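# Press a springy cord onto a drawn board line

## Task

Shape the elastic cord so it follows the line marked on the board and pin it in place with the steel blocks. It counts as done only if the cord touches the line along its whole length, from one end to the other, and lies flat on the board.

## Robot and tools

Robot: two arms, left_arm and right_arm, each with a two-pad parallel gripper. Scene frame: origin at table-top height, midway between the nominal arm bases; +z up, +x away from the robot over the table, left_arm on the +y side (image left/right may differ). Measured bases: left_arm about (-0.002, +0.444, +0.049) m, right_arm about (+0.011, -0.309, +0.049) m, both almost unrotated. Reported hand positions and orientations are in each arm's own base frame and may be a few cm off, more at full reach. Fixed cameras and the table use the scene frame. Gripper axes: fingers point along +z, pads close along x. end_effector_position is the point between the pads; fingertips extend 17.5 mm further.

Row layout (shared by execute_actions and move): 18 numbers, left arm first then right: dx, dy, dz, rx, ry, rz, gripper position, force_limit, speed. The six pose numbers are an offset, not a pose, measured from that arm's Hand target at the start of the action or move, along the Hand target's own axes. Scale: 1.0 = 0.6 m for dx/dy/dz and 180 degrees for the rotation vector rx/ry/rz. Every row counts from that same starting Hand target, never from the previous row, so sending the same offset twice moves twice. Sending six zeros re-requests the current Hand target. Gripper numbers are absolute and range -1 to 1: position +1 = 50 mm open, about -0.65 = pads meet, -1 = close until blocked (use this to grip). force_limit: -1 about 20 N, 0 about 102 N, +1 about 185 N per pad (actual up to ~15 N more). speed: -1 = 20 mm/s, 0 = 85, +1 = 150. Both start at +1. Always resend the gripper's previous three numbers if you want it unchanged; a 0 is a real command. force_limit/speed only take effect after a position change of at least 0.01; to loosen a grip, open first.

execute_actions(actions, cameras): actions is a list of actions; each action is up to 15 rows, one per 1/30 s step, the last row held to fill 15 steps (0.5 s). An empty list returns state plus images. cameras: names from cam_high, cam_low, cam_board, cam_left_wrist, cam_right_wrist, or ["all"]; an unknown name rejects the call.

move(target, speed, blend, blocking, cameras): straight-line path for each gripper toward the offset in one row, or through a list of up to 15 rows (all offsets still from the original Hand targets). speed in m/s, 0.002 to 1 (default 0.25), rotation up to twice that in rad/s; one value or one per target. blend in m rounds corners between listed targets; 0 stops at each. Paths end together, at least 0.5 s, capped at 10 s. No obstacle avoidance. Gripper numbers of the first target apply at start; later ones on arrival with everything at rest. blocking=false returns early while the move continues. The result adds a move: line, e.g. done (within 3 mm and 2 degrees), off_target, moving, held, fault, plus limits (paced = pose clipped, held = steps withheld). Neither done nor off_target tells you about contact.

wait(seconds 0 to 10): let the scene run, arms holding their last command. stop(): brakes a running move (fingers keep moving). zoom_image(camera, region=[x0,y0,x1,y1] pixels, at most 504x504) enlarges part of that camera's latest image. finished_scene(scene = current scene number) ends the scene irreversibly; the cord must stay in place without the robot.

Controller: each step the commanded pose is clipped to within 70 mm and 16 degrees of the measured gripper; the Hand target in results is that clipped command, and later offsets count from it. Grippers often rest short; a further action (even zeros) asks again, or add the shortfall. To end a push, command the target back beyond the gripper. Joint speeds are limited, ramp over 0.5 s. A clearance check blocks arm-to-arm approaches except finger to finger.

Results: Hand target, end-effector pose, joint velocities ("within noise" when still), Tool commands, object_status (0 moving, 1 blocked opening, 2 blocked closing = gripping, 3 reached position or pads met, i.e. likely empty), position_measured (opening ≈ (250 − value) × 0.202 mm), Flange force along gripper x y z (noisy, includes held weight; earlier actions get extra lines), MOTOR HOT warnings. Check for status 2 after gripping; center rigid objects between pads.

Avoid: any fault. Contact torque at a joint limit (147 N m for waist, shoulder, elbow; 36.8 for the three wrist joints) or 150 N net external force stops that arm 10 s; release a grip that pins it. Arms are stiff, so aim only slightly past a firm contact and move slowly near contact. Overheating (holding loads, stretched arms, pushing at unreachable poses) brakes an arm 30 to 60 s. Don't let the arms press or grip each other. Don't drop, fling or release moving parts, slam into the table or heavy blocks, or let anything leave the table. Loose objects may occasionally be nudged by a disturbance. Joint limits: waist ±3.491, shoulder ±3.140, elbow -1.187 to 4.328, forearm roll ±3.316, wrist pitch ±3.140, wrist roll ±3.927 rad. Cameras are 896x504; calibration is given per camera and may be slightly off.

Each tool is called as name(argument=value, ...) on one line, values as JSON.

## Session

execute_actions(actions=[])

zoom_image(camera="cam_board", region=[240, 150, 660, 390])

Scene clock: 0.00 s.
left_arm: end_effector_position=(+0.3987, +0.0332, +0.1268) position_measured=3 object_status=3 end_effector_quat_wxyz=(+0.207, -0.173, +0.724, -0.634) | right_arm: end_effector_position=(+0.5262, -0.0909, +0.2049) position_measured=3 object_status=3 end_effector_quat_wxyz=(-0.246, +0.969, -0.003, -0.031)
Joint positions: left_arm=[1.082 0.435 -0.917 1.029 -1.573 0.107] | right_arm=[-0.221 0.396 0.341 -0.473 -1.685 -1.37]
Joint velocities: within noise
Flange force (N): no reading
Hand target: left_arm +0.3987, +0.0332, +0.1268; +0.207, -0.173, +0.724, -0.634 | right_arm +0.5262, -0.0909, +0.2049; -0.246, +0.969, -0.003, -0.031
Tool commands: left_gripper/position=+1.0 left_gripper/force_limit=+1.0 left_gripper/speed=+1.0 right_gripper/position=+1.0 right_gripper/force_limit=+1.0 right_gripper/speed=+1.0
camera_calibration:
cam_left_wrist: T_world_to_cam=[[-0.854114, -0.514025, -0.0791664, 0.377799], [-0.167815, 0.41646, -0.893532, 0.179923], [0.492267, -0.749893, -0.441965, 0.0157066], [0, 0, 0, 1]] pos_world=[0.345145, 0.131045, 0.197618]
cam_right_wrist: T_world_to_cam=[[0.998847, 0.0209911, -0.0431735, -0.506485], [0.0154228, -0.991975, -0.125487, -0.0625536], [-0.0454612, 0.124676, -0.991155, 0.368756], [0, 0, 0, 1]] pos_world=[0.523629, -0.0973951, 0.335778]

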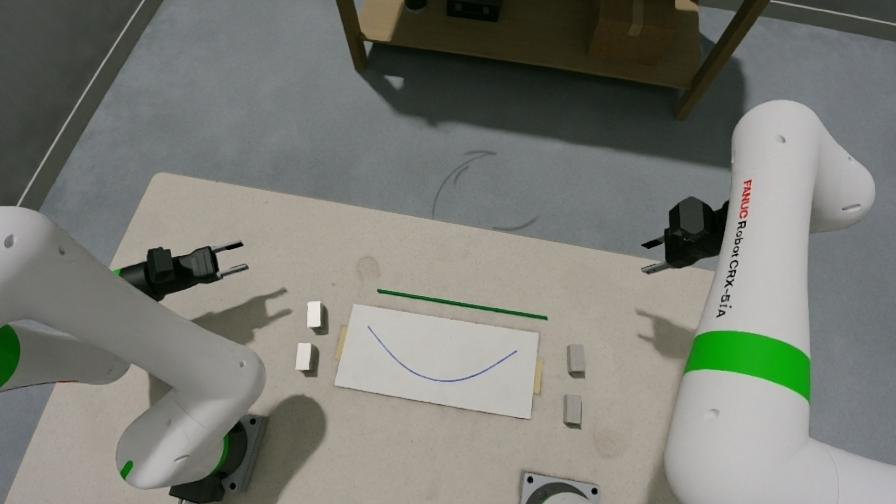

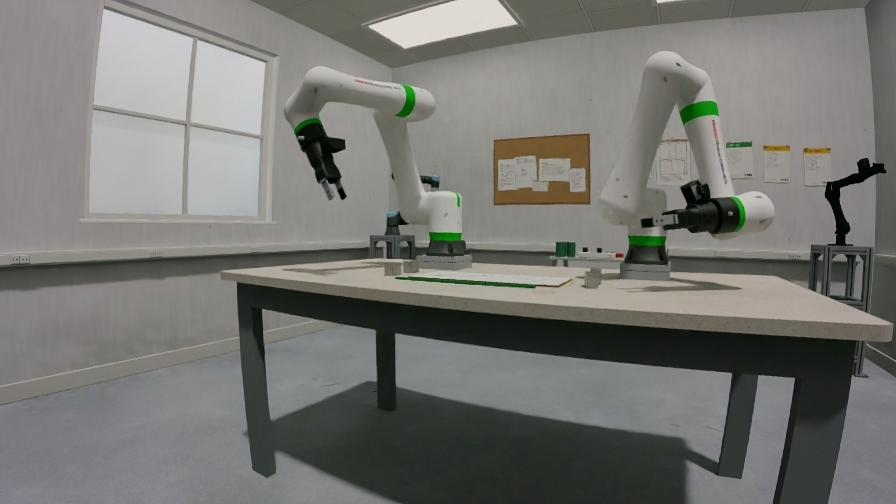

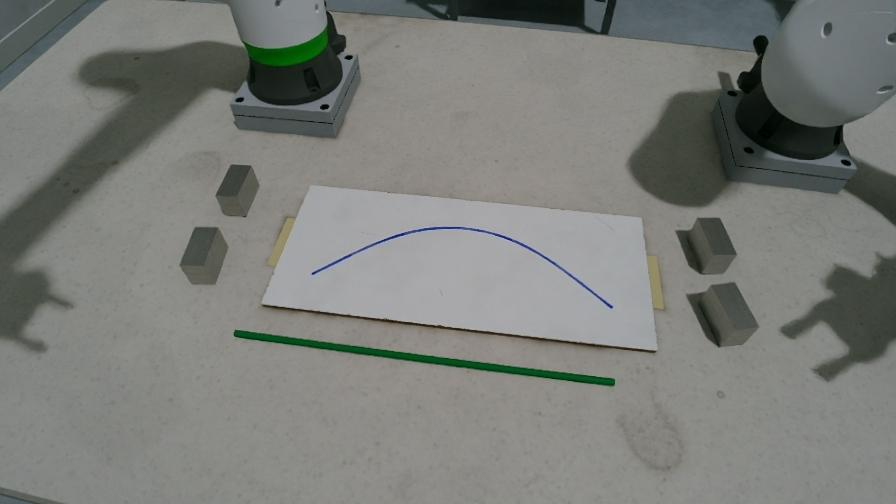

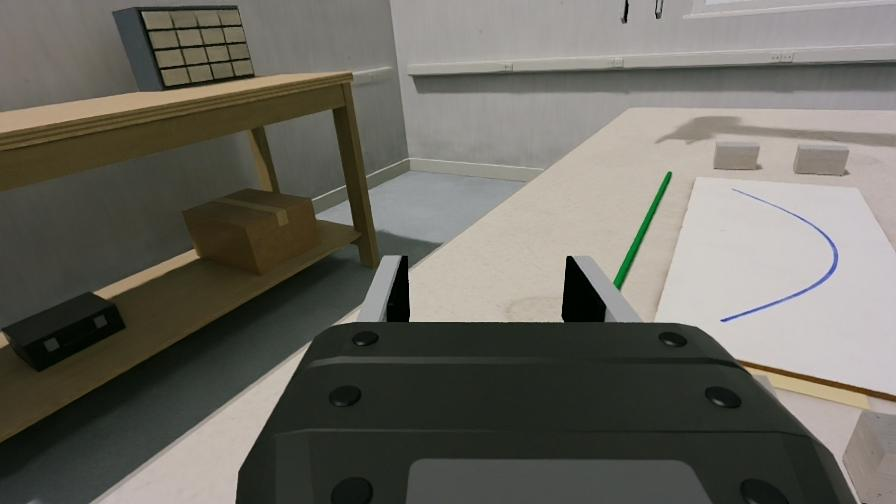

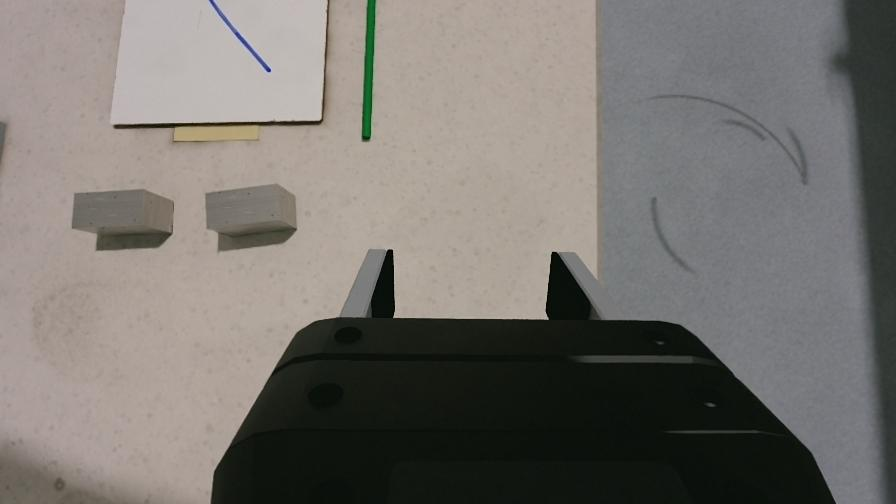

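Scaled by 1.200 from the camera's 896x504 image, which has a finer 1280x720 frame.

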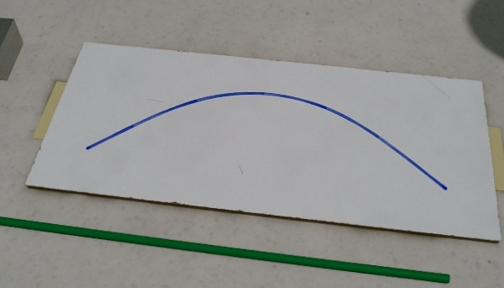

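zoom_image(camera="cam_board", region=[300, 200, 460, 290])

zoom_image(camera="cam_board", region=[450, 210, 630, 320])

zoom_image(camera="cam_board", region=[170, 150, 280, 300])

zoom_image(camera="cam_board", region=[670, 200, 780, 360])

Scaled by 3.150 from the camera's 896x504 image, which has a finer 1280x720 frame.

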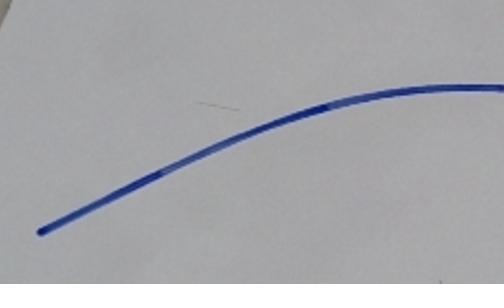

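Scaled by 2.800 from the camera's 896x504 image, which has a finer 1280x720 frame.

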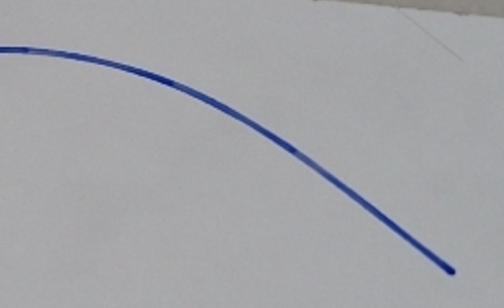

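Scaled by 3.360 from the camera's 896x504 image, which has a finer 1280x720 frame.

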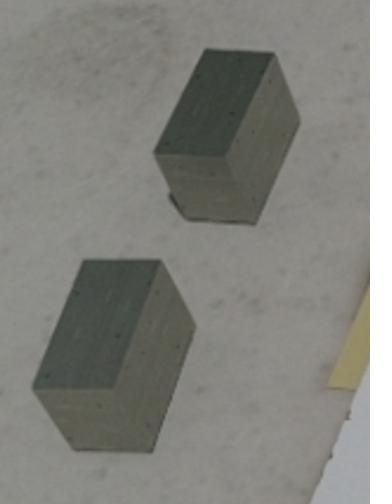

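Scaled by 3.150 from the camera's 896x504 image, which has a finer 1280x720 frame.

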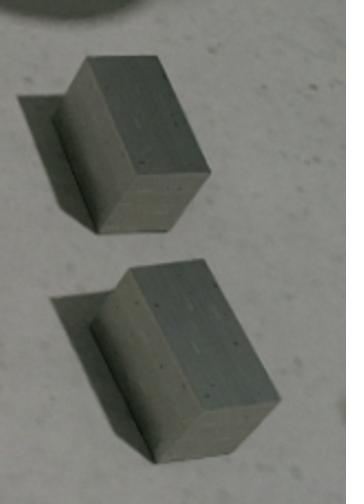

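move(target=[0.369,-0.0792,0.0892,-0.2811,0.4442,0.4688,1,-0.6,-0.3,-0.4707,-0.0412,0.2168,-0.1373,-0.1142,-0.5115,1,-0.6,-0.3], speed=0.5, cameras=["cam_left_wrist","cam_right_wrist"])

Scene clock: 58.70 s.
left_arm: end_effector_position=(+0.2369, -0.1324, +0.1501) position_measured=3 object_status=3 end_effector_quat_wxyz=(+0.000, +0.637, +0.771, +0.000) | right_arm: end_effector_position=(+0.2372, -0.0098, +0.1199) position_measured=3 object_status=3 end_effector_quat_wxyz=(+0.000, +0.683, +0.731, +0.000)
Joint positions: left_arm=[-0.01 -0.463 -0.667 0 -1.366 0.199] | right_arm=[0.537 -0.568 -0.793 0 -1.345 -0.469]
Flange force (N): left_arm=[3.1 1.6 -0.4] | right_arm=[0.7 1.7 -3.0]
Hand target: left_arm +0.2369, -0.1324, +0.1501; +0.000, +0.637, +0.771, +0.000 | right_arm +0.2372, -0.0098, +0.1199; +0.000, +0.683, +0.731, +0.000
Off the commanded pose: left_arm 0.000 m, 0 deg | right_arm 0.000 m, 0 deg.
move: done
camera_calibration:
cam_left_wrist: T_world_to_cam=[[-0.189964, 0.981791, 0.000268024, 0.185079], [0.922314, 0.178362, 0.342817, -0.232722], [0.336527, 0.06537, -0.939402, 0.201021], [0, 0, 0, 1]] pos_world=[0.182152, -0.153341, 0.268571]
cam_right_wrist: T_world_to_cam=[[-0.0865921, 0.996179, 0.0113368, 0.0373326], [0.928043, 0.076521, 0.364528, -0.253047], [0.362267, 0.0420863, -0.931124, 0.156543], [0, 0, 0, 1]] pos_world=[0.181361, -0.0244149, 0.23758]
Images, in order (width x height): cam_left_wrist 896x504, cam_right_wrist 896x504.

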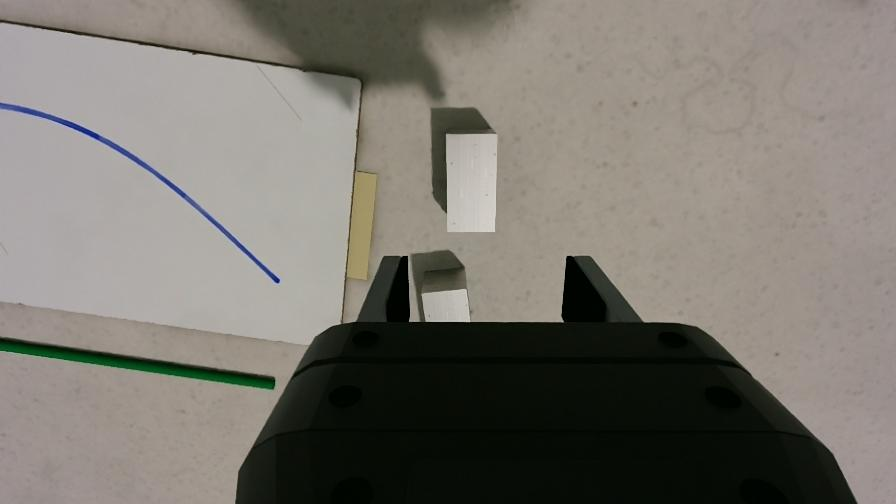

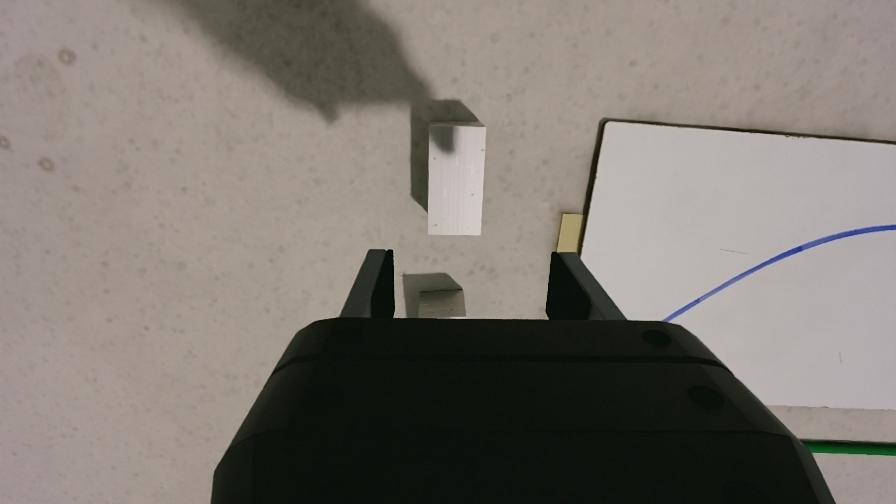

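move(target=[[0,0,0.24,0,0,0,1,-0.6,-0.3,0,0,0.19,0,0,0,1,-0.6,-0.3],[0,0,0.285,0,0,0,1,-0.6,-0.3,0,0,0.2348,0,0,0,1,-0.6,-0.3]], speed=[0.25,0.07], cameras=["cam_left_wrist","cam_right_wrist"])

Scene clock: 64.40 s.
left_arm: end_effector_position=(+0.2370, -0.1323, -0.0209) position_measured=3 object_status=3 end_effector_quat_wxyz=(+0.000, +0.637, +0.771, +0.000) | right_arm: end_effector_position=(+0.2373, -0.0097, -0.0209) position_measured=3 object_status=3 end_effector_quat_wxyz=(+0.000, +0.683, +0.731, +0.000)
Joint positions: left_arm=[-0.01 -0.185 -0.939 0 -0.816 0.199] | right_arm=[0.538 -0.313 -1.027 -0.001 -0.857 -0.469]
Flange force (N): left_arm=[0.6 0.9 0.4] | right_arm=[-2.4 3.5 -2.1]
Hand target: left_arm +0.2370, -0.1323, -0.0209; +0.000, +0.637, +0.771, +0.000 | right_arm +0.2373, -0.0098, -0.0209; +0.000, +0.683, +0.731, +0.000
Off the commanded pose: left_arm 0.000 m, 0 deg | right_arm 0.000 m, 0 deg.
move: done
camera_calibration:
cam_left_wrist: T_world_to_cam=[[-0.190054, 0.981774, 0.00023479, 0.185161], [0.922296, 0.178459, 0.342816, -0.174174], [0.336526, 0.0653702, -0.939403, 0.0403496], [0, 0, 0, 1]] pos_world=[0.182252, -0.153341, 0.0975707]
cam_right_wrist: T_world_to_cam=[[-0.0862789, 0.996206, 0.0113497, 0.0387817], [0.928059, 0.0762235, 0.36455, -0.201834], [0.362302, 0.0419862, -0.931115, 0.0253911], [0, 0, 0, 1]] pos_world=[0.181461, -0.0243161, 0.0967805]
Images, in order (width x height): cam_left_wrist 896x504, cam_right_wrist 896x504.

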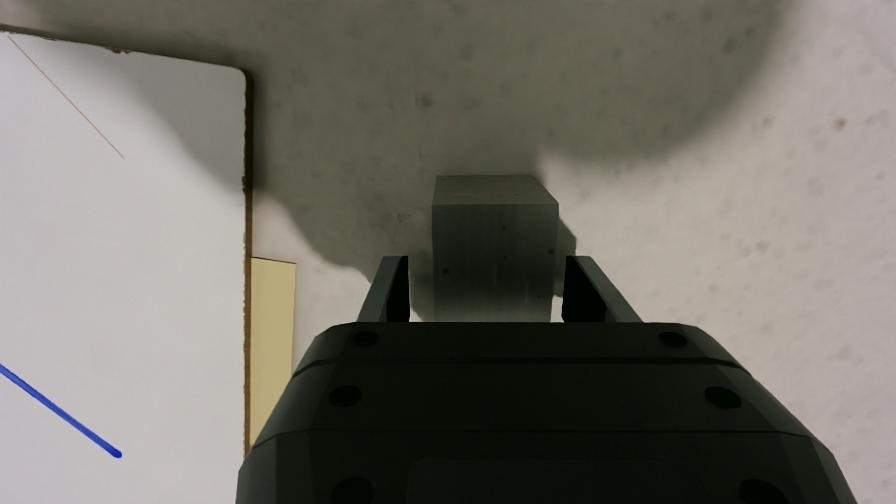

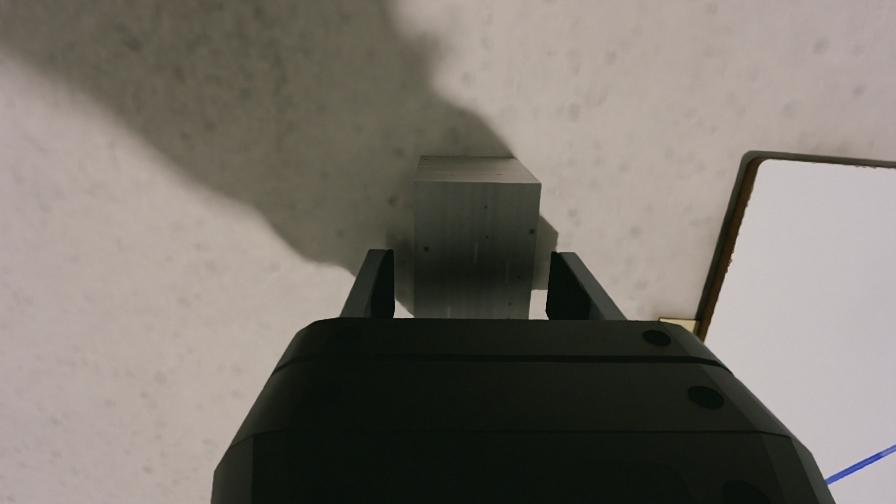

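move(target=[[0,0,0,0,0,0,-1,-0.6,-0.3,0,0,0,0,0,0,-1,-0.6,-0.3],[0,0,-0.1,0,0,0,-1,-0.6,-0.3,0,0,-0.1,0,0,0,-1,-0.6,-0.3],[-0.4318,0.0148,-0.1,0,0,0.1828,-1,-0.6,-0.3,0,0,-0.1,0,0,0,-1,-0.6,-0.3],[-0.4318,0.0148,-0.0158,0,0,0.1828,-1,-0.6,-0.3,0,0,-0.1,0,0,0,-1,-0.6,-0.3]], speed=[0.1,0.12,0.3,0.08], cameras=["cam_left_wrist"])

Scene clock: 74.87 s.
left_arm: end_effector_position=(+0.2945, -0.3851, -0.0114) position_measured=103 object_status=2 end_effector_quat_wxyz=(+0.000, +0.829, +0.559, +0.000) | right_arm: end_effector_position=(+0.2373, -0.0098, +0.0391) position_measured=103 object_status=2 end_effector_quat_wxyz=(+0.000, +0.683, +0.731, +0.000)
Joint positions: left_arm=[-0.647 0.329 -0.35 -0.001 -0.892 0.262] | right_arm=[0.537 -0.462 -0.942 0 -1.091 -0.469]
Flange force (N): left_arm=[1.4 1.4 5.0] | right_arm=[1.1 2.3 2.9]
Hand target: left_arm +0.2945, -0.3851, -0.0114; +0.000, +0.829, +0.559, +0.000 | right_arm +0.2373, -0.0098, +0.0391; +0.000, +0.683, +0.731, +0.000
Off the commanded pose: left_arm 0.000 m, 0 deg | right_arm 0.000 m, 0 deg.
move: done
camera_calibration:
cam_left_wrist: T_world_to_cam=[[0.373917, 0.927462, 0.00068504, 0.257235], [0.871163, -0.351473, 0.342845, -0.374419], [0.318216, -0.127599, -0.939392, -0.0224834], [0, 0, 0, 1]] pos_world=[0.23715, -0.373043, 0.107071]
Images, in order (width x height): cam_left_wrist 896x504.

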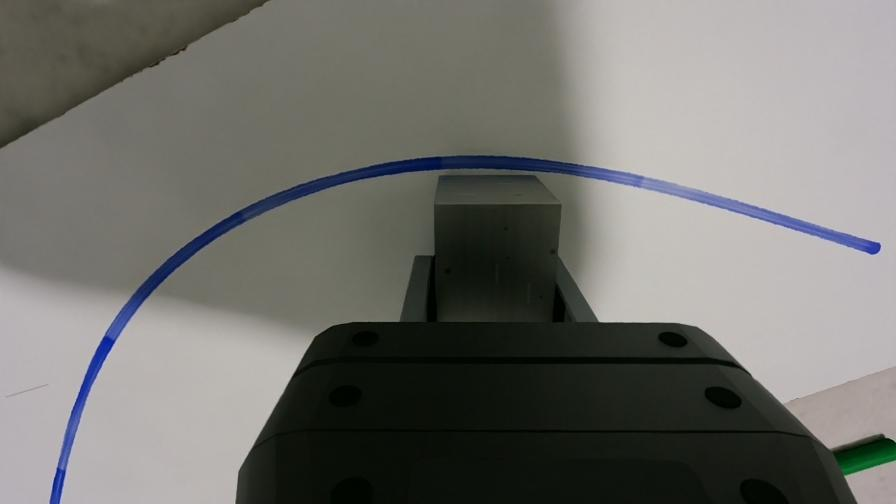

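move(target=[[0,-0.0035,0,0,0,0,-1,-0.6,-0.3,0,0,0,0,0,0,-1,-0.6,-0.3],[0,-0.0035,0.0031,0,0,0,-1,-0.6,-0.3,0,0,0,0,0,0,-1,-0.6,-0.3],[0,-0.0035,0.0031,0,0,0,1,-0.6,-0.3,0,0,0,0,0,0,-1,-0.6,-0.3],[0,-0.0035,-0.1,0,0,0,1,-0.6,-0.3,0,0,0,0,0,0,-1,-0.6,-0.3],[0.1713,0.1788,-0.069,0,0,0.3667,1,-0.6,-0.3,0.4315,0.1203,0,0,0,-0.1122,-1,-0.6,-0.3],[0.1713,0.1788,-0.069,0,0,0.3667,1,-0.6,-0.3,0.4315,0.1203,0.0838,0,0,-0.1122,-1,-0.6,-0.3]], speed=[0.05,0.03,0.1,0.15,0.4,0.1], cameras=["cam_board","cam_left_wrist","cam_right_wrist"])

Scene clock: 95.00 s.
left_arm: end_effector_position=(+0.4325, -0.3302, +0.0300) position_measured=3 object_status=3 end_effector_quat_wxyz=(+0.000, +1.000, +0.017, +0.000) | right_arm: end_effector_position=(+0.2916, +0.2535, -0.0111) position_measured=103 object_status=2 end_effector_quat_wxyz=(+0.000, +0.544, +0.839, +0.000)
Joint positions: left_arm=[-0.411 0.396 -0.138 0 -1.037 -1.126] | right_arm=[1.059 0.111 -0.626 0 -0.833 -0.638]
Flange force (N): left_arm=[2.2 -0.7 0.4] | right_arm=[0.7 0.8 2.4]
Hand target: left_arm +0.4325, -0.3302, +0.0300; +0.000, +1.000, +0.017, +0.000 | right_arm +0.2916, +0.2535, -0.0111; +0.000, +0.544, +0.839, +0.000
Off the commanded pose: left_arm 0.000 m, 0 deg | right_arm 0.000 m, 0 deg.
move: done
camera_calibration:
cam_left_wrist: T_world_to_cam=[[0.999367, 0.0355576, 0.00078817, -0.410312], [0.0331401, -0.939009, 0.342292, -0.321034], [0.0129112, -0.342049, -0.939593, 0.0408241], [0, 0, 0, 1]] pos_world=[0.420164, -0.272901, 0.148569]
cam_right_wrist: T_world_to_cam=[[-0.425216, 0.905022, 0.0112323, -0.0969035], [0.8445, 0.392255, 0.36463, -0.331615], [0.325593, 0.164532, -0.931085, -0.0165663], [0, 0, 0, 1]] pos_world=[0.244238, 0.220503, 0.106581]
Images, in order (width x height): cam_board 896x504, cam_left_wrist 896x504, cam_right_wrist 896x504.

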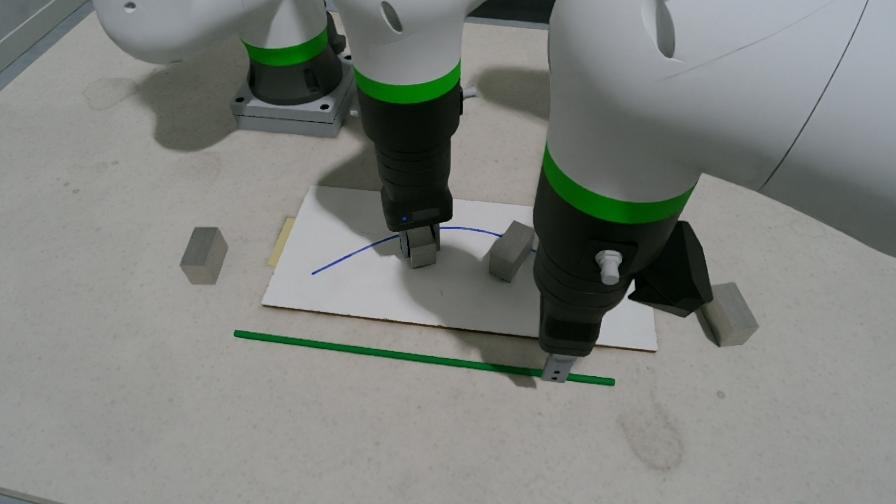

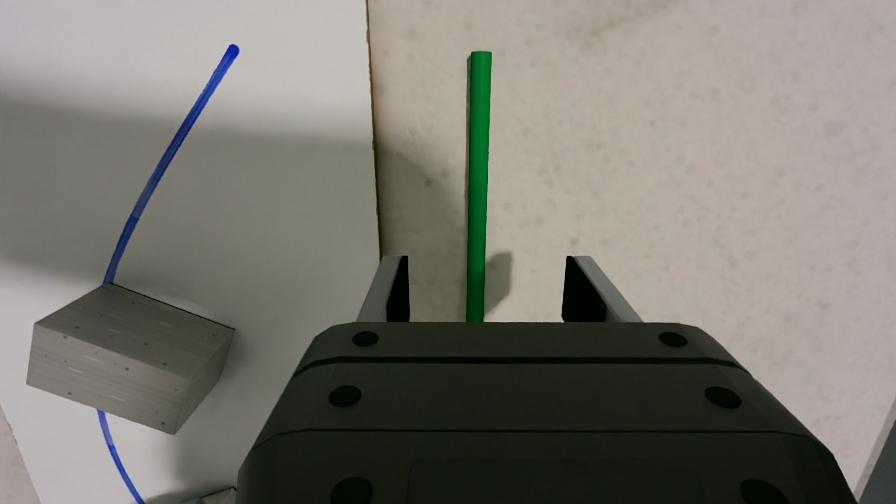

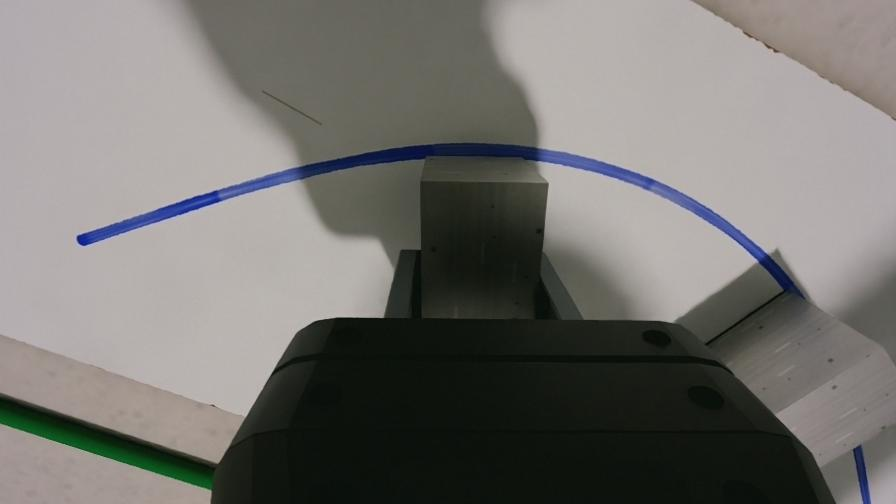

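move(target=[[0,0,0,0,0,0,1,-0.6,-0.3,0,0.0012,0.0031,0,0,0,-1,-0.6,-0.3],[0,0,0,0,0,0,1,-0.6,-0.3,0,0.0012,0.0031,0,0,0,1,-0.6,-0.3],[0,0,0,0,0,0,1,-0.6,-0.3,0,0.0012,-0.1,0,0,0,1,-0.6,-0.3],[0,0,0.05,0,0,0,1,-0.6,-0.3,-0.2711,0.1332,-0.05,0,0,-0.3689,1,-0.6,-0.3],[0,0,0.097,0,0,0,1,-0.6,-0.3,-0.2711,0.1332,0.0305,0,0,-0.3689,1,-0.6,-0.3]], speed=[0.04,0.1,0.15,0.4,0.06], cameras=["cam_board","cam_left_wrist","cam_right_wrist"])

Scene clock: 108.67 s.
left_arm: end_effector_position=(+0.4325, -0.3302, -0.0282) position_measured=3 object_status=3 end_effector_quat_wxyz=(+0.000, +1.000, +0.017, +0.000) | right_arm: end_effector_position=(+0.4310, +0.1376, -0.0294) position_measured=3 object_status=3 end_effector_quat_wxyz=(+0.000, -0.004, +1.000, +0.000)
Joint positions: left_arm=[-0.411 0.476 -0.182 0 -0.912 -1.126] | right_arm=[0.6 0.292 -0.456 -0.001 -0.822 0.98]
Flange force (N): left_arm=[1.6 -0.9 -0.9] | right_arm=[-2.3 0.9 -1.5]
Hand target: left_arm +0.4325, -0.3302, -0.0282; +0.000, +1.000, +0.017, +0.000 | right_arm +0.4310, +0.1376, -0.0294; +0.000, -0.004, +1.000, +0.000
Off the commanded pose: left_arm 0.000 m, 0 deg | right_arm 0.000 m, 0 deg.
move: done
camera_calibration:
cam_left_wrist: T_world_to_cam=[[0.999367, 0.0355564, 0.000788609, -0.410366], [0.0331388, -0.939009, 0.342292, -0.301116], [0.0129112, -0.342049, -0.939593, -0.0138615], [0, 0, 0, 1]] pos_world=[0.420264, -0.272901, 0.0903689]
cam_right_wrist: T_world_to_cam=[[-0.999571, -0.0273359, 0.0104822, 0.443334], [-0.0216281, 0.930788, 0.364919, -0.0979848], [-0.0197321, 0.364536, -0.93098, 0.0614117], [0, 0, 0, 1]] pos_world=[0.442236, 0.0809352, 0.0882825]
Images, in order (width x height): cam_board 896x504, cam_left_wrist 896x504, cam_right_wrist 896x504.

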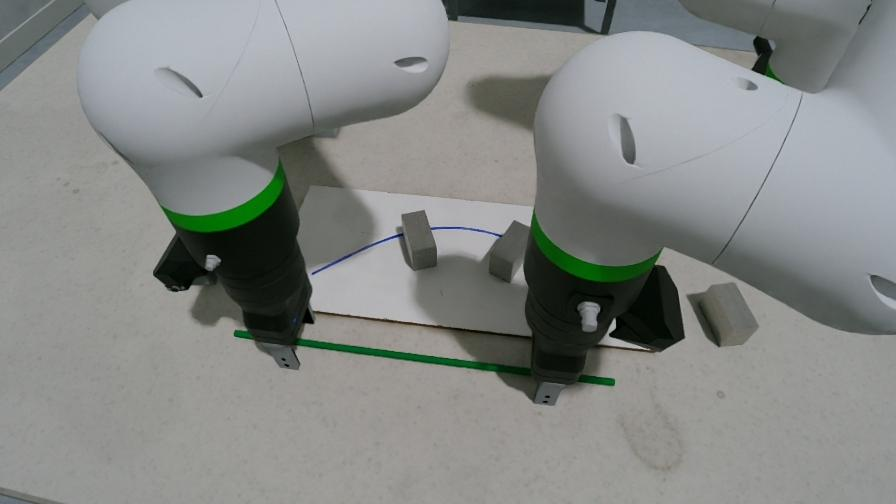

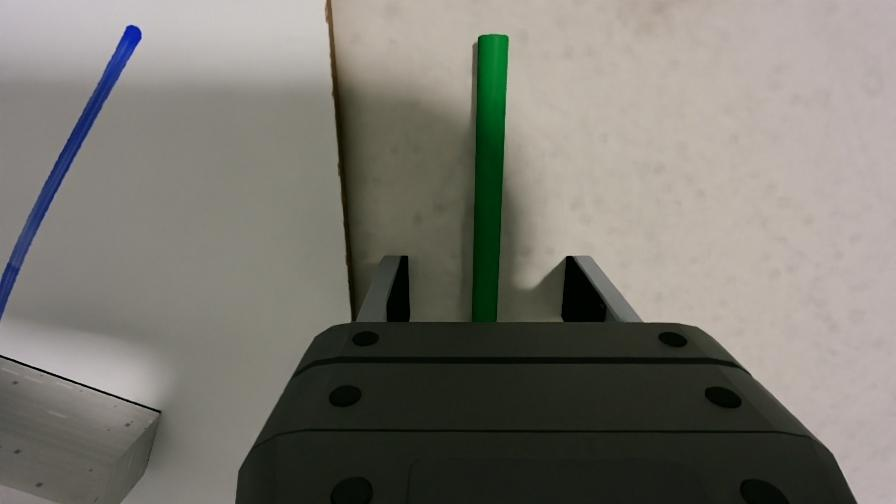

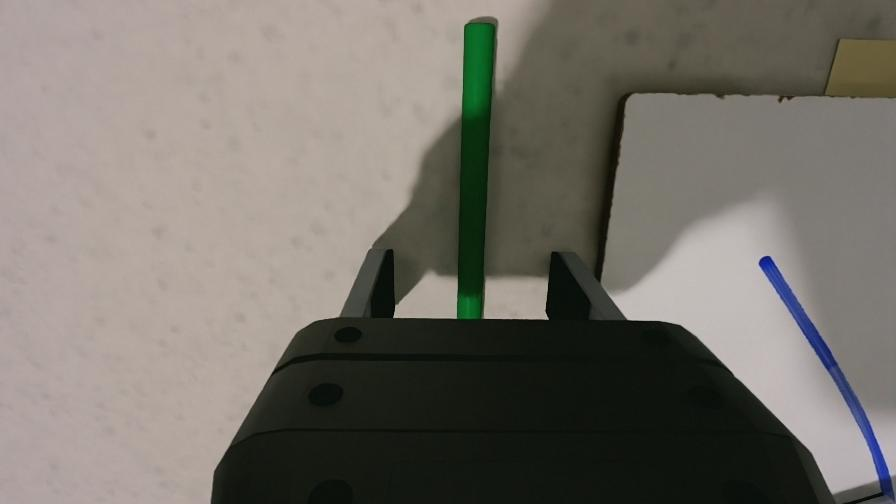

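move(target=[[0,0,0,0,0,0,-1,-0.9,-0.8,0,0,0,0,0,0,-1,-0.9,-0.8],[0,0,-0.1228,0,0,0,-1,-0.9,-0.8,0,0,-0.1248,0,0,0,-1,-0.9,-0.8],[-0.3225,-0.0562,-0.1228,0,0,0,-1,-0.9,-0.8,0.3189,0.0563,-0.1248,0,0,0,-1,-0.9,-0.8]], speed=[0.1,0.15,0.25], cameras=["cam_board"])

Scene clock: 123.03 s.
left_arm: end_effector_position=(+0.2379, -0.3030, +0.0454) position_measured=214 object_status=2 end_effector_quat_wxyz=(+0.000, +1.000, +0.017, +0.000) | right_arm: end_effector_position=(+0.2394, +0.1697, +0.0455) position_measured=214 object_status=2 end_effector_quat_wxyz=(+0.000, -0.004, +1.000, +0.000)
Joint positions: left_arm=[-0.561 0.006 -0.572 0 -0.992 -0.976] | right_arm=[1.075 -0.261 -0.801 0 -1.03 0.504]
Flange force (N): left_arm=[2.1 -3.3 0.1] | right_arm=[-2.2 -0.1 -2.2]
Hand target: left_arm +0.2379, -0.3030, +0.0454; +0.000, +1.000, +0.017, +0.000 | right_arm +0.2394, +0.1697, +0.0455; +0.000, -0.004, +1.000, +0.000
Off the commanded pose: left_arm 0.000 m, 0 deg | right_arm 0.000 m, 0 deg.
move: done
Images, in order (width x height): cam_board 896x504.

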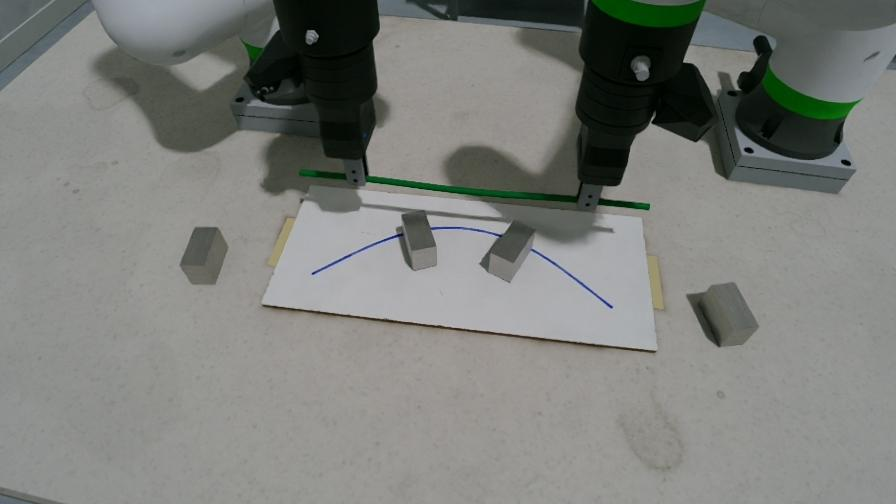

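move(target=[[0,0,0.09,0,0,0,-1,-0.9,-0.8,0,0,0.09,0,0,0,-1,-0.9,-0.8],[0,0,0.1083,0,0,0,-1,-0.9,-0.8,0,0,0.11,0,0,0,-1,-0.9,-0.8],[0,0,0.1083,0,0,0,1,-0.9,-1,0,0,0.11,0,0,0,1,-0.9,-1],[0,0,0.005,0,0,0,1,-0.6,-0.3,0,0,0.005,0,0,0,1,-0.6,-0.3],[0.177,-0.2882,0.005,0,0,-0.5839,1,-0.6,-0.3,-0.1805,-0.297,0.005,0,0,0.4606,1,-0.6,-0.3]], speed=[0.12,0.03,0.1,0.12,0.5], cameras=["cam_board","cam_left_wrist","cam_right_wrist"])

zoom_image(camera="cam_board", region=[280, 160, 660, 320])

Scene clock: 137.30 s.
left_arm: end_effector_position=(+0.3382, -0.1265, +0.0425) position_measured=3 object_status=3 end_effector_quat_wxyz=(+0.000, +0.594, +0.804, +0.000) | right_arm: end_effector_position=(+0.3492, -0.0076, +0.0424) position_measured=3 object_status=3 end_effector_quat_wxyz=(+0.000, +0.659, +0.752, +0.000)
Joint positions: left_arm=[0.01 -0.053 -0.638 0 -0.985 0.287] | right_arm=[0.359 -0.085 -0.668 -0.001 -0.988 -0.226]
Flange force (N): left_arm=[2.3 1.2 0.2] | right_arm=[0.3 1.7 -2.6]
Hand target: left_arm +0.3382, -0.1266, +0.0425; +0.000, +0.595, +0.804, +0.000 | right_arm +0.3492, -0.0076, +0.0424; +0.000, +0.659, +0.752, +0.000
Off the commanded pose: left_arm 0.000 m, 0 deg | right_arm 0.000 m, 0 deg.
move: done
camera_calibration:
cam_left_wrist: T_world_to_cam=[[-0.294783, 0.955564, 0.000232508, 0.230784], [0.897684, 0.276844, 0.342814, -0.269545], [0.327516, 0.101264, -0.939403, 0.0730471], [0, 0, 0, 1]] pos_world=[0.286073, -0.153304, 0.160971]
cam_right_wrist: T_world_to_cam=[[-0.150535, 0.98854, 0.0113163, 0.0679937], [0.921161, 0.1361, 0.364608, -0.326117], [0.35889, 0.0653103, -0.931092, 0.0450496], [0, 0, 0, 1]] pos_world=[0.294473, -0.0257721, 0.160081]
Images, in order (width x height): cam_board 896x504, cam_left_wrist 896x504, cam_right_wrist 896x504.

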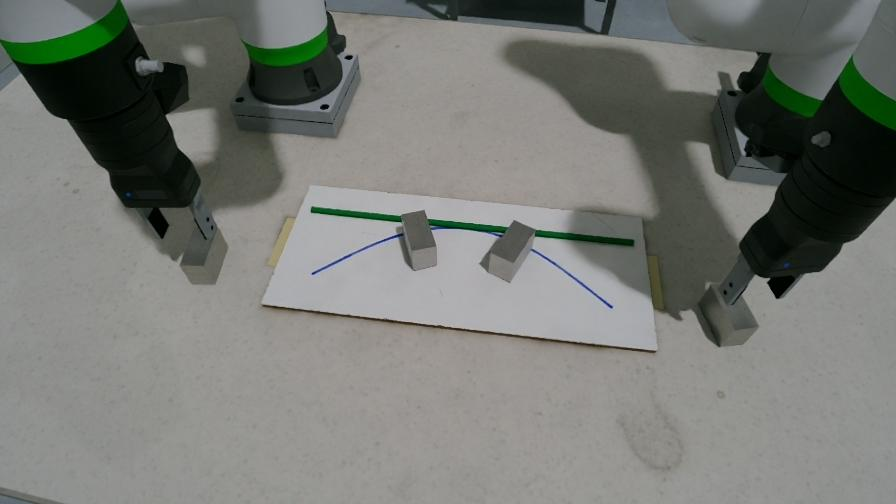

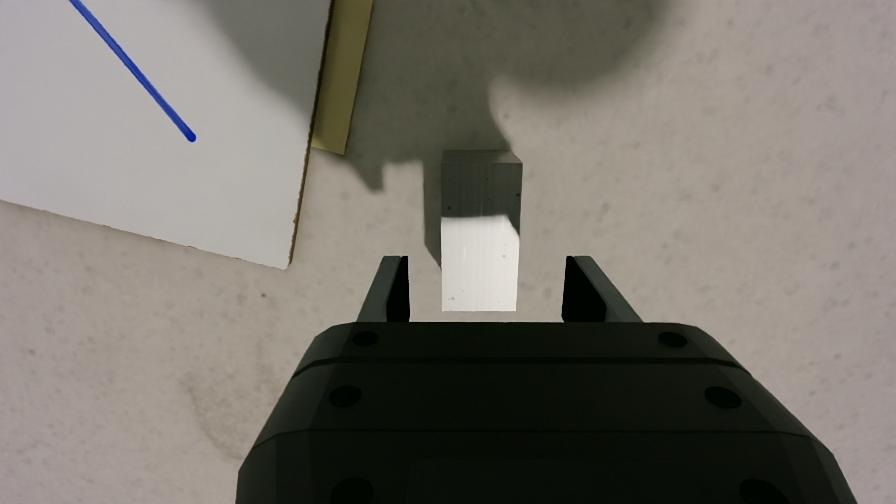

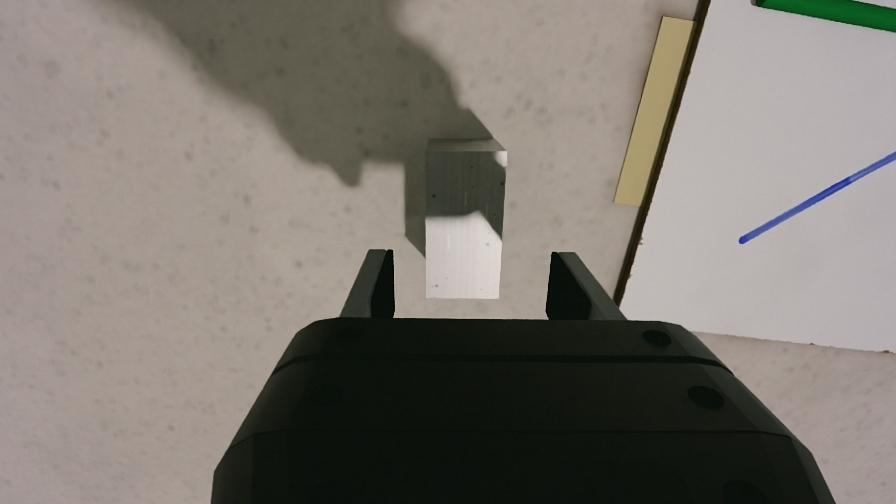

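Scaled by 1.326 from the camera's 896x504 image, which has a finer 1280x720 frame.

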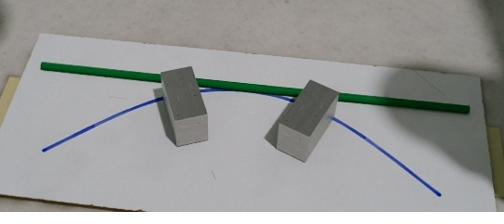

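move(target=[[0,0,0.1058,0,0,0,1,-0.6,-0.3,0,0,0.1058,0,0,0,1,-0.6,-0.3],[0,0,0.1058,0,0,0,-1,-0.6,-0.3,0,0,0.1058,0,0,0,-1,-0.6,-0.3],[0,0,0.0025,0,0,0,-1,-0.6,-0.3,0,0,0.0025,0,0,0,-1,-0.6,-0.3],[-0.1779,-0.2909,0.0025,0,0,0.1389,-1,-0.6,-0.3,0.2889,-0.2026,0.0025,0,0,-0.0061,-1,-0.6,-0.3],[-0.1779,-0.2909,0.0912,0,0,0.1389,-1,-0.6,-0.3,0.2889,-0.2026,0.0912,0,0,-0.0061,-1,-0.6,-0.3]], speed=[0.1,0.1,0.15,0.35,0.1], cameras=["cam_board","cam_left_wrist","cam_right_wrist"])

Scene clock: 158.93 s.
left_arm: end_effector_position=(+0.2027, -0.2797, -0.0123) position_measured=103 object_status=2 end_effector_quat_wxyz=(+0.000, +0.755, +0.656, +0.000) | right_arm: end_effector_position=(+0.2058, +0.1482, -0.0123) position_measured=103 object_status=2 end_effector_quat_wxyz=(+0.000, +0.651, +0.759, +0.000)
Joint positions: left_arm=[-0.558 0.012 -0.736 -0.001 -0.822 0.42] | right_arm=[1.162 -0.274 -0.975 0 -0.869 -1.01]
Flange force (N): left_arm=[1.0 2.5 6.3] | right_arm=[1.0 1.7 2.5]
Hand target: left_arm +0.2027, -0.2798, -0.0123; +0.000, +0.754, +0.656, +0.000 | right_arm +0.2058, +0.1482, -0.0123; +0.000, +0.651, +0.759, +0.000
Off the commanded pose: left_arm 0.000 m, 0 deg | right_arm 0.000 m, 0 deg.
move: done
camera_calibration:
cam_left_wrist: T_world_to_cam=[[0.136801, 0.990598, 0.000512064, 0.25956], [0.930526, -0.128683, 0.342872, -0.206838], [0.339715, -0.0464289, -0.939382, 0.0376681], [0, 0, 0, 1]] pos_world=[0.144164, -0.281987, 0.106171]
cam_right_wrist: T_world_to_cam=[[-0.169426, 0.985478, 0.0113061, -0.102672], [0.918396, 0.15371, 0.364585, -0.19727], [0.357552, 0.0721536, -0.931102, 0.0346881], [0, 0, 0, 1]] pos_world=[0.151374, 0.129, 0.105381]
Images, in order (width x height): cam_board 896x504, cam_left_wrist 896x504, cam_right_wrist 896x504.

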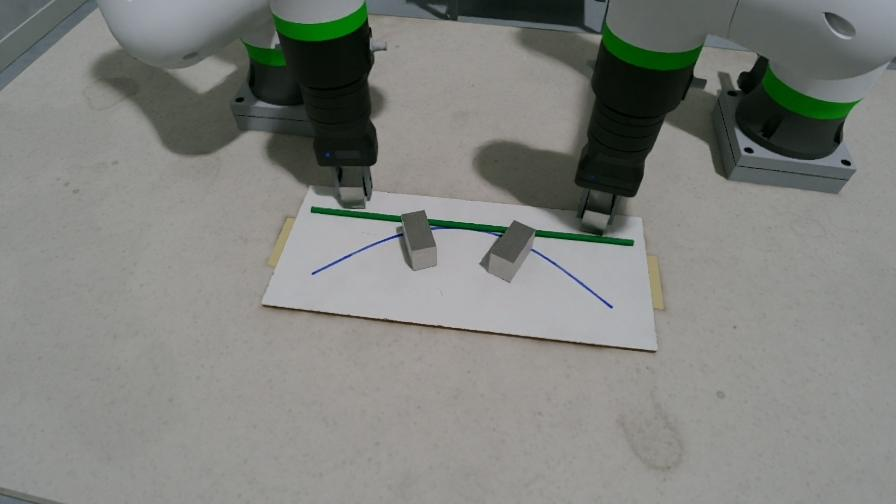

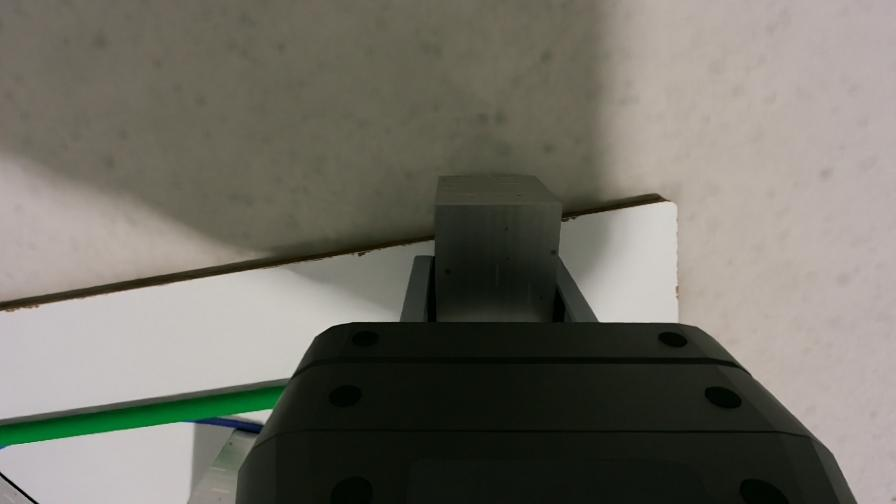

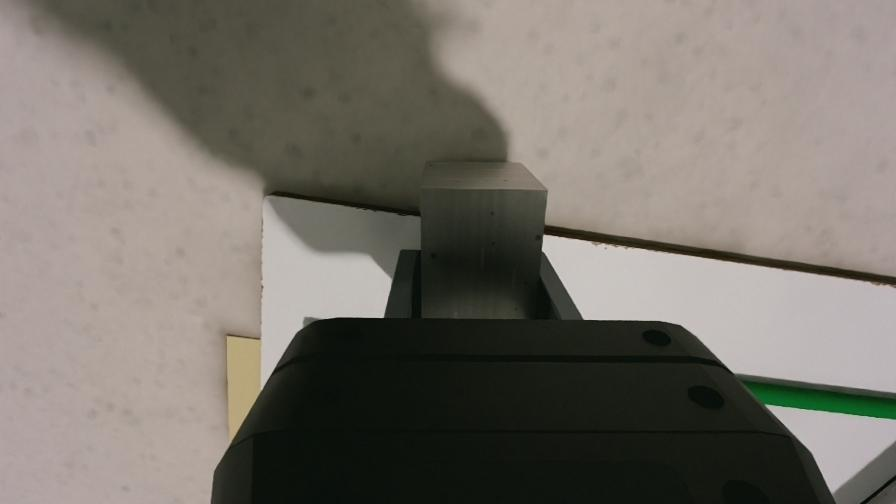

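move(target=[0.0248,0.1287,0,0,0,0.1665,-1,-0.6,-0.3,-0.0255,0.1304,0,0,0,-0.178,-1,-0.6,-0.3], speed=0.08, cameras=["cam_board"])

zoom_image(camera="cam_board", region=[290, 190, 460, 290])

zoom_image(camera="cam_board", region=[450, 200, 620, 320])

Scene clock: 168.07 s.
left_arm: end_effector_position=(+0.2812, -0.2757, -0.0123) position_measured=103 object_status=2 end_effector_quat_wxyz=(+0.000, +0.899, +0.439, +0.000) | right_arm: end_effector_position=(+0.2855, +0.1449, -0.0123) position_measured=103 object_status=2 end_effector_quat_wxyz=(+0.000, +0.417, +0.909, +0.000)
Joint positions: left_arm=[-0.439 0.131 -0.607 0 -0.833 -0.222] | right_arm=[0.888 -0.056 -0.803 0 -0.823 -0.176]
Flange force (N): left_arm=[2.1 0.1 6.1] | right_arm=[0.3 1.2 3.0]
Hand target: left_arm +0.2812, -0.2757, -0.0123; +0.000, +0.899, +0.439, +0.000 | right_arm +0.2855, +0.1449, -0.0123; +0.000, +0.417, +0.909, +0.000
Off the commanded pose: left_arm 0.000 m, 0 deg | right_arm 0.000 m, 0 deg.
move: done
Images, in order (width x height): cam_board 896x504.

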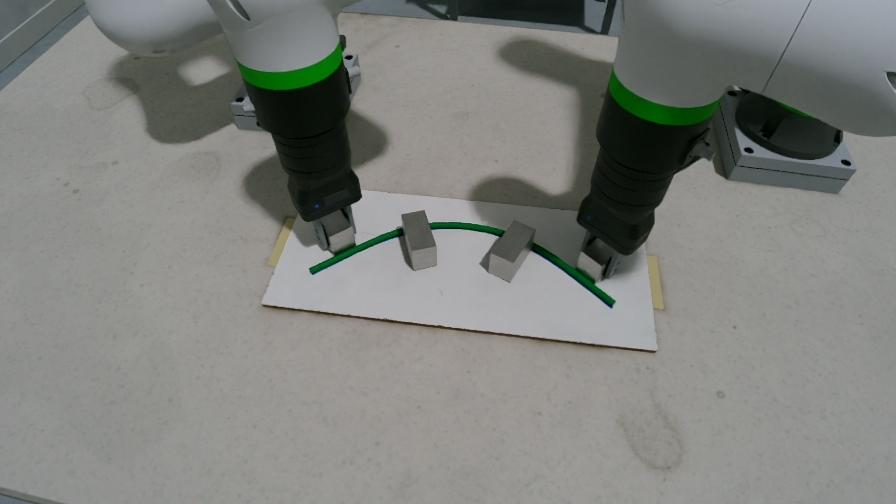

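Scaled by 2.965 from the camera's 896x504 image, which has a finer 1280x720 frame.

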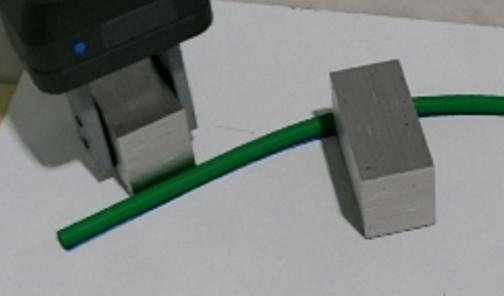

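Scaled by 2.965 from the camera's 896x504 image, which has a finer 1280x720 frame.

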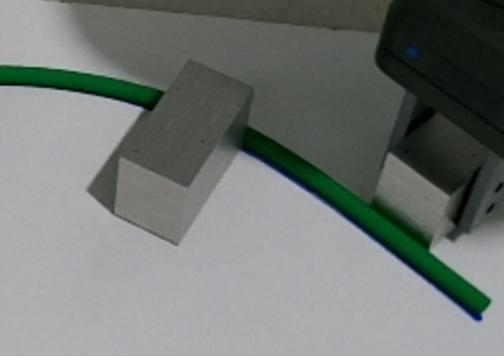

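move(target=[[0,0.0037,0,0,0,0.003,-1,-0.6,-0.3,0,0.002,0,0,0,-0.003,-1,-0.6,-0.3],[0,0.0037,0.0018,0,0,0.003,-1,-0.6,-0.3,0,0.002,0.0018,0,0,-0.003,-1,-0.6,-0.3]], speed=[0.03,0.03], cameras=["cam_board"])

zoom_image(camera="cam_board", region=[290, 190, 460, 290])

zoom_image(camera="cam_board", region=[450, 200, 620, 320])

Scene clock: 174.87 s.
left_arm: end_effector_position=(+0.2830, -0.2771, -0.0133) position_measured=103 object_status=2 end_effector_quat_wxyz=(+0.000, +0.901, +0.435, +0.000) | right_arm: end_effector_position=(+0.2864, +0.1457, -0.0133) position_measured=103 object_status=2 end_effector_quat_wxyz=(+0.000, +0.413, +0.911, +0.000)
Joint positions: left_arm=[-0.441 0.138 -0.602 0 -0.831 -0.23] | right_arm=[0.887 -0.051 -0.801 0 -0.82 -0.166]
Flange force (N): left_arm=[2.6 -1.1 5.3] | right_arm=[0.2 1.5 2.6]
Hand target: left_arm +0.2829, -0.2771, -0.0134; +0.000, +0.901, +0.435, +0.000 | right_arm +0.2864, +0.1457, -0.0133; +0.000, +0.413, +0.911, +0.000
Off the commanded pose: left_arm 0.000 m, 0 deg | right_arm 0.000 m, 0 deg.
move: done
Images, in order (width x height): cam_board 896x504.

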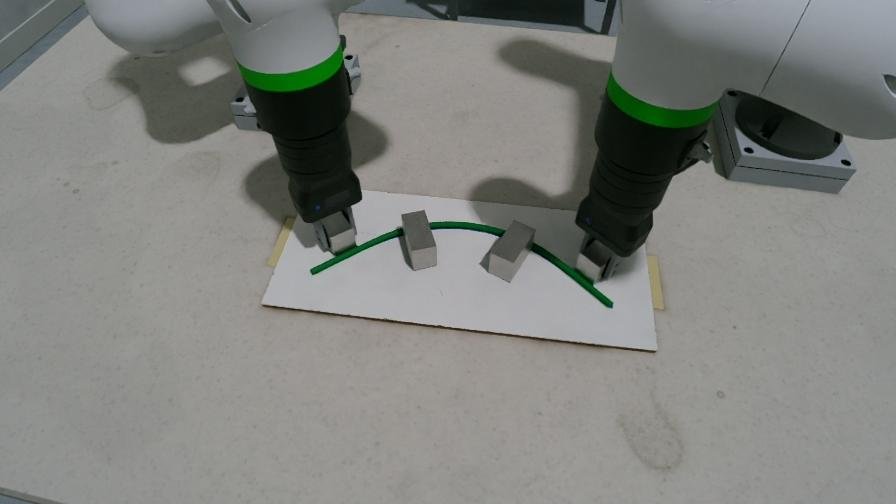

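Scaled by 2.965 from the camera's 896x504 image, which has a finer 1280x720 frame.

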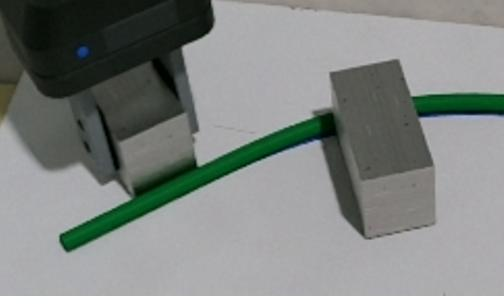

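Scaled by 2.965 from the camera's 896x504 image, which has a finer 1280x720 frame.

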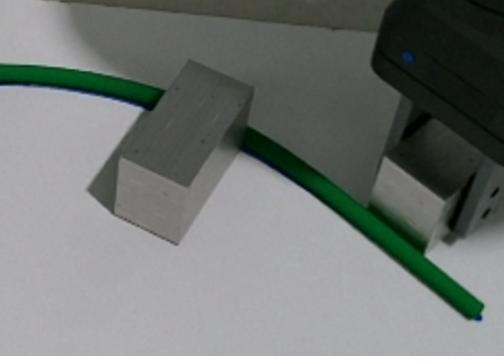

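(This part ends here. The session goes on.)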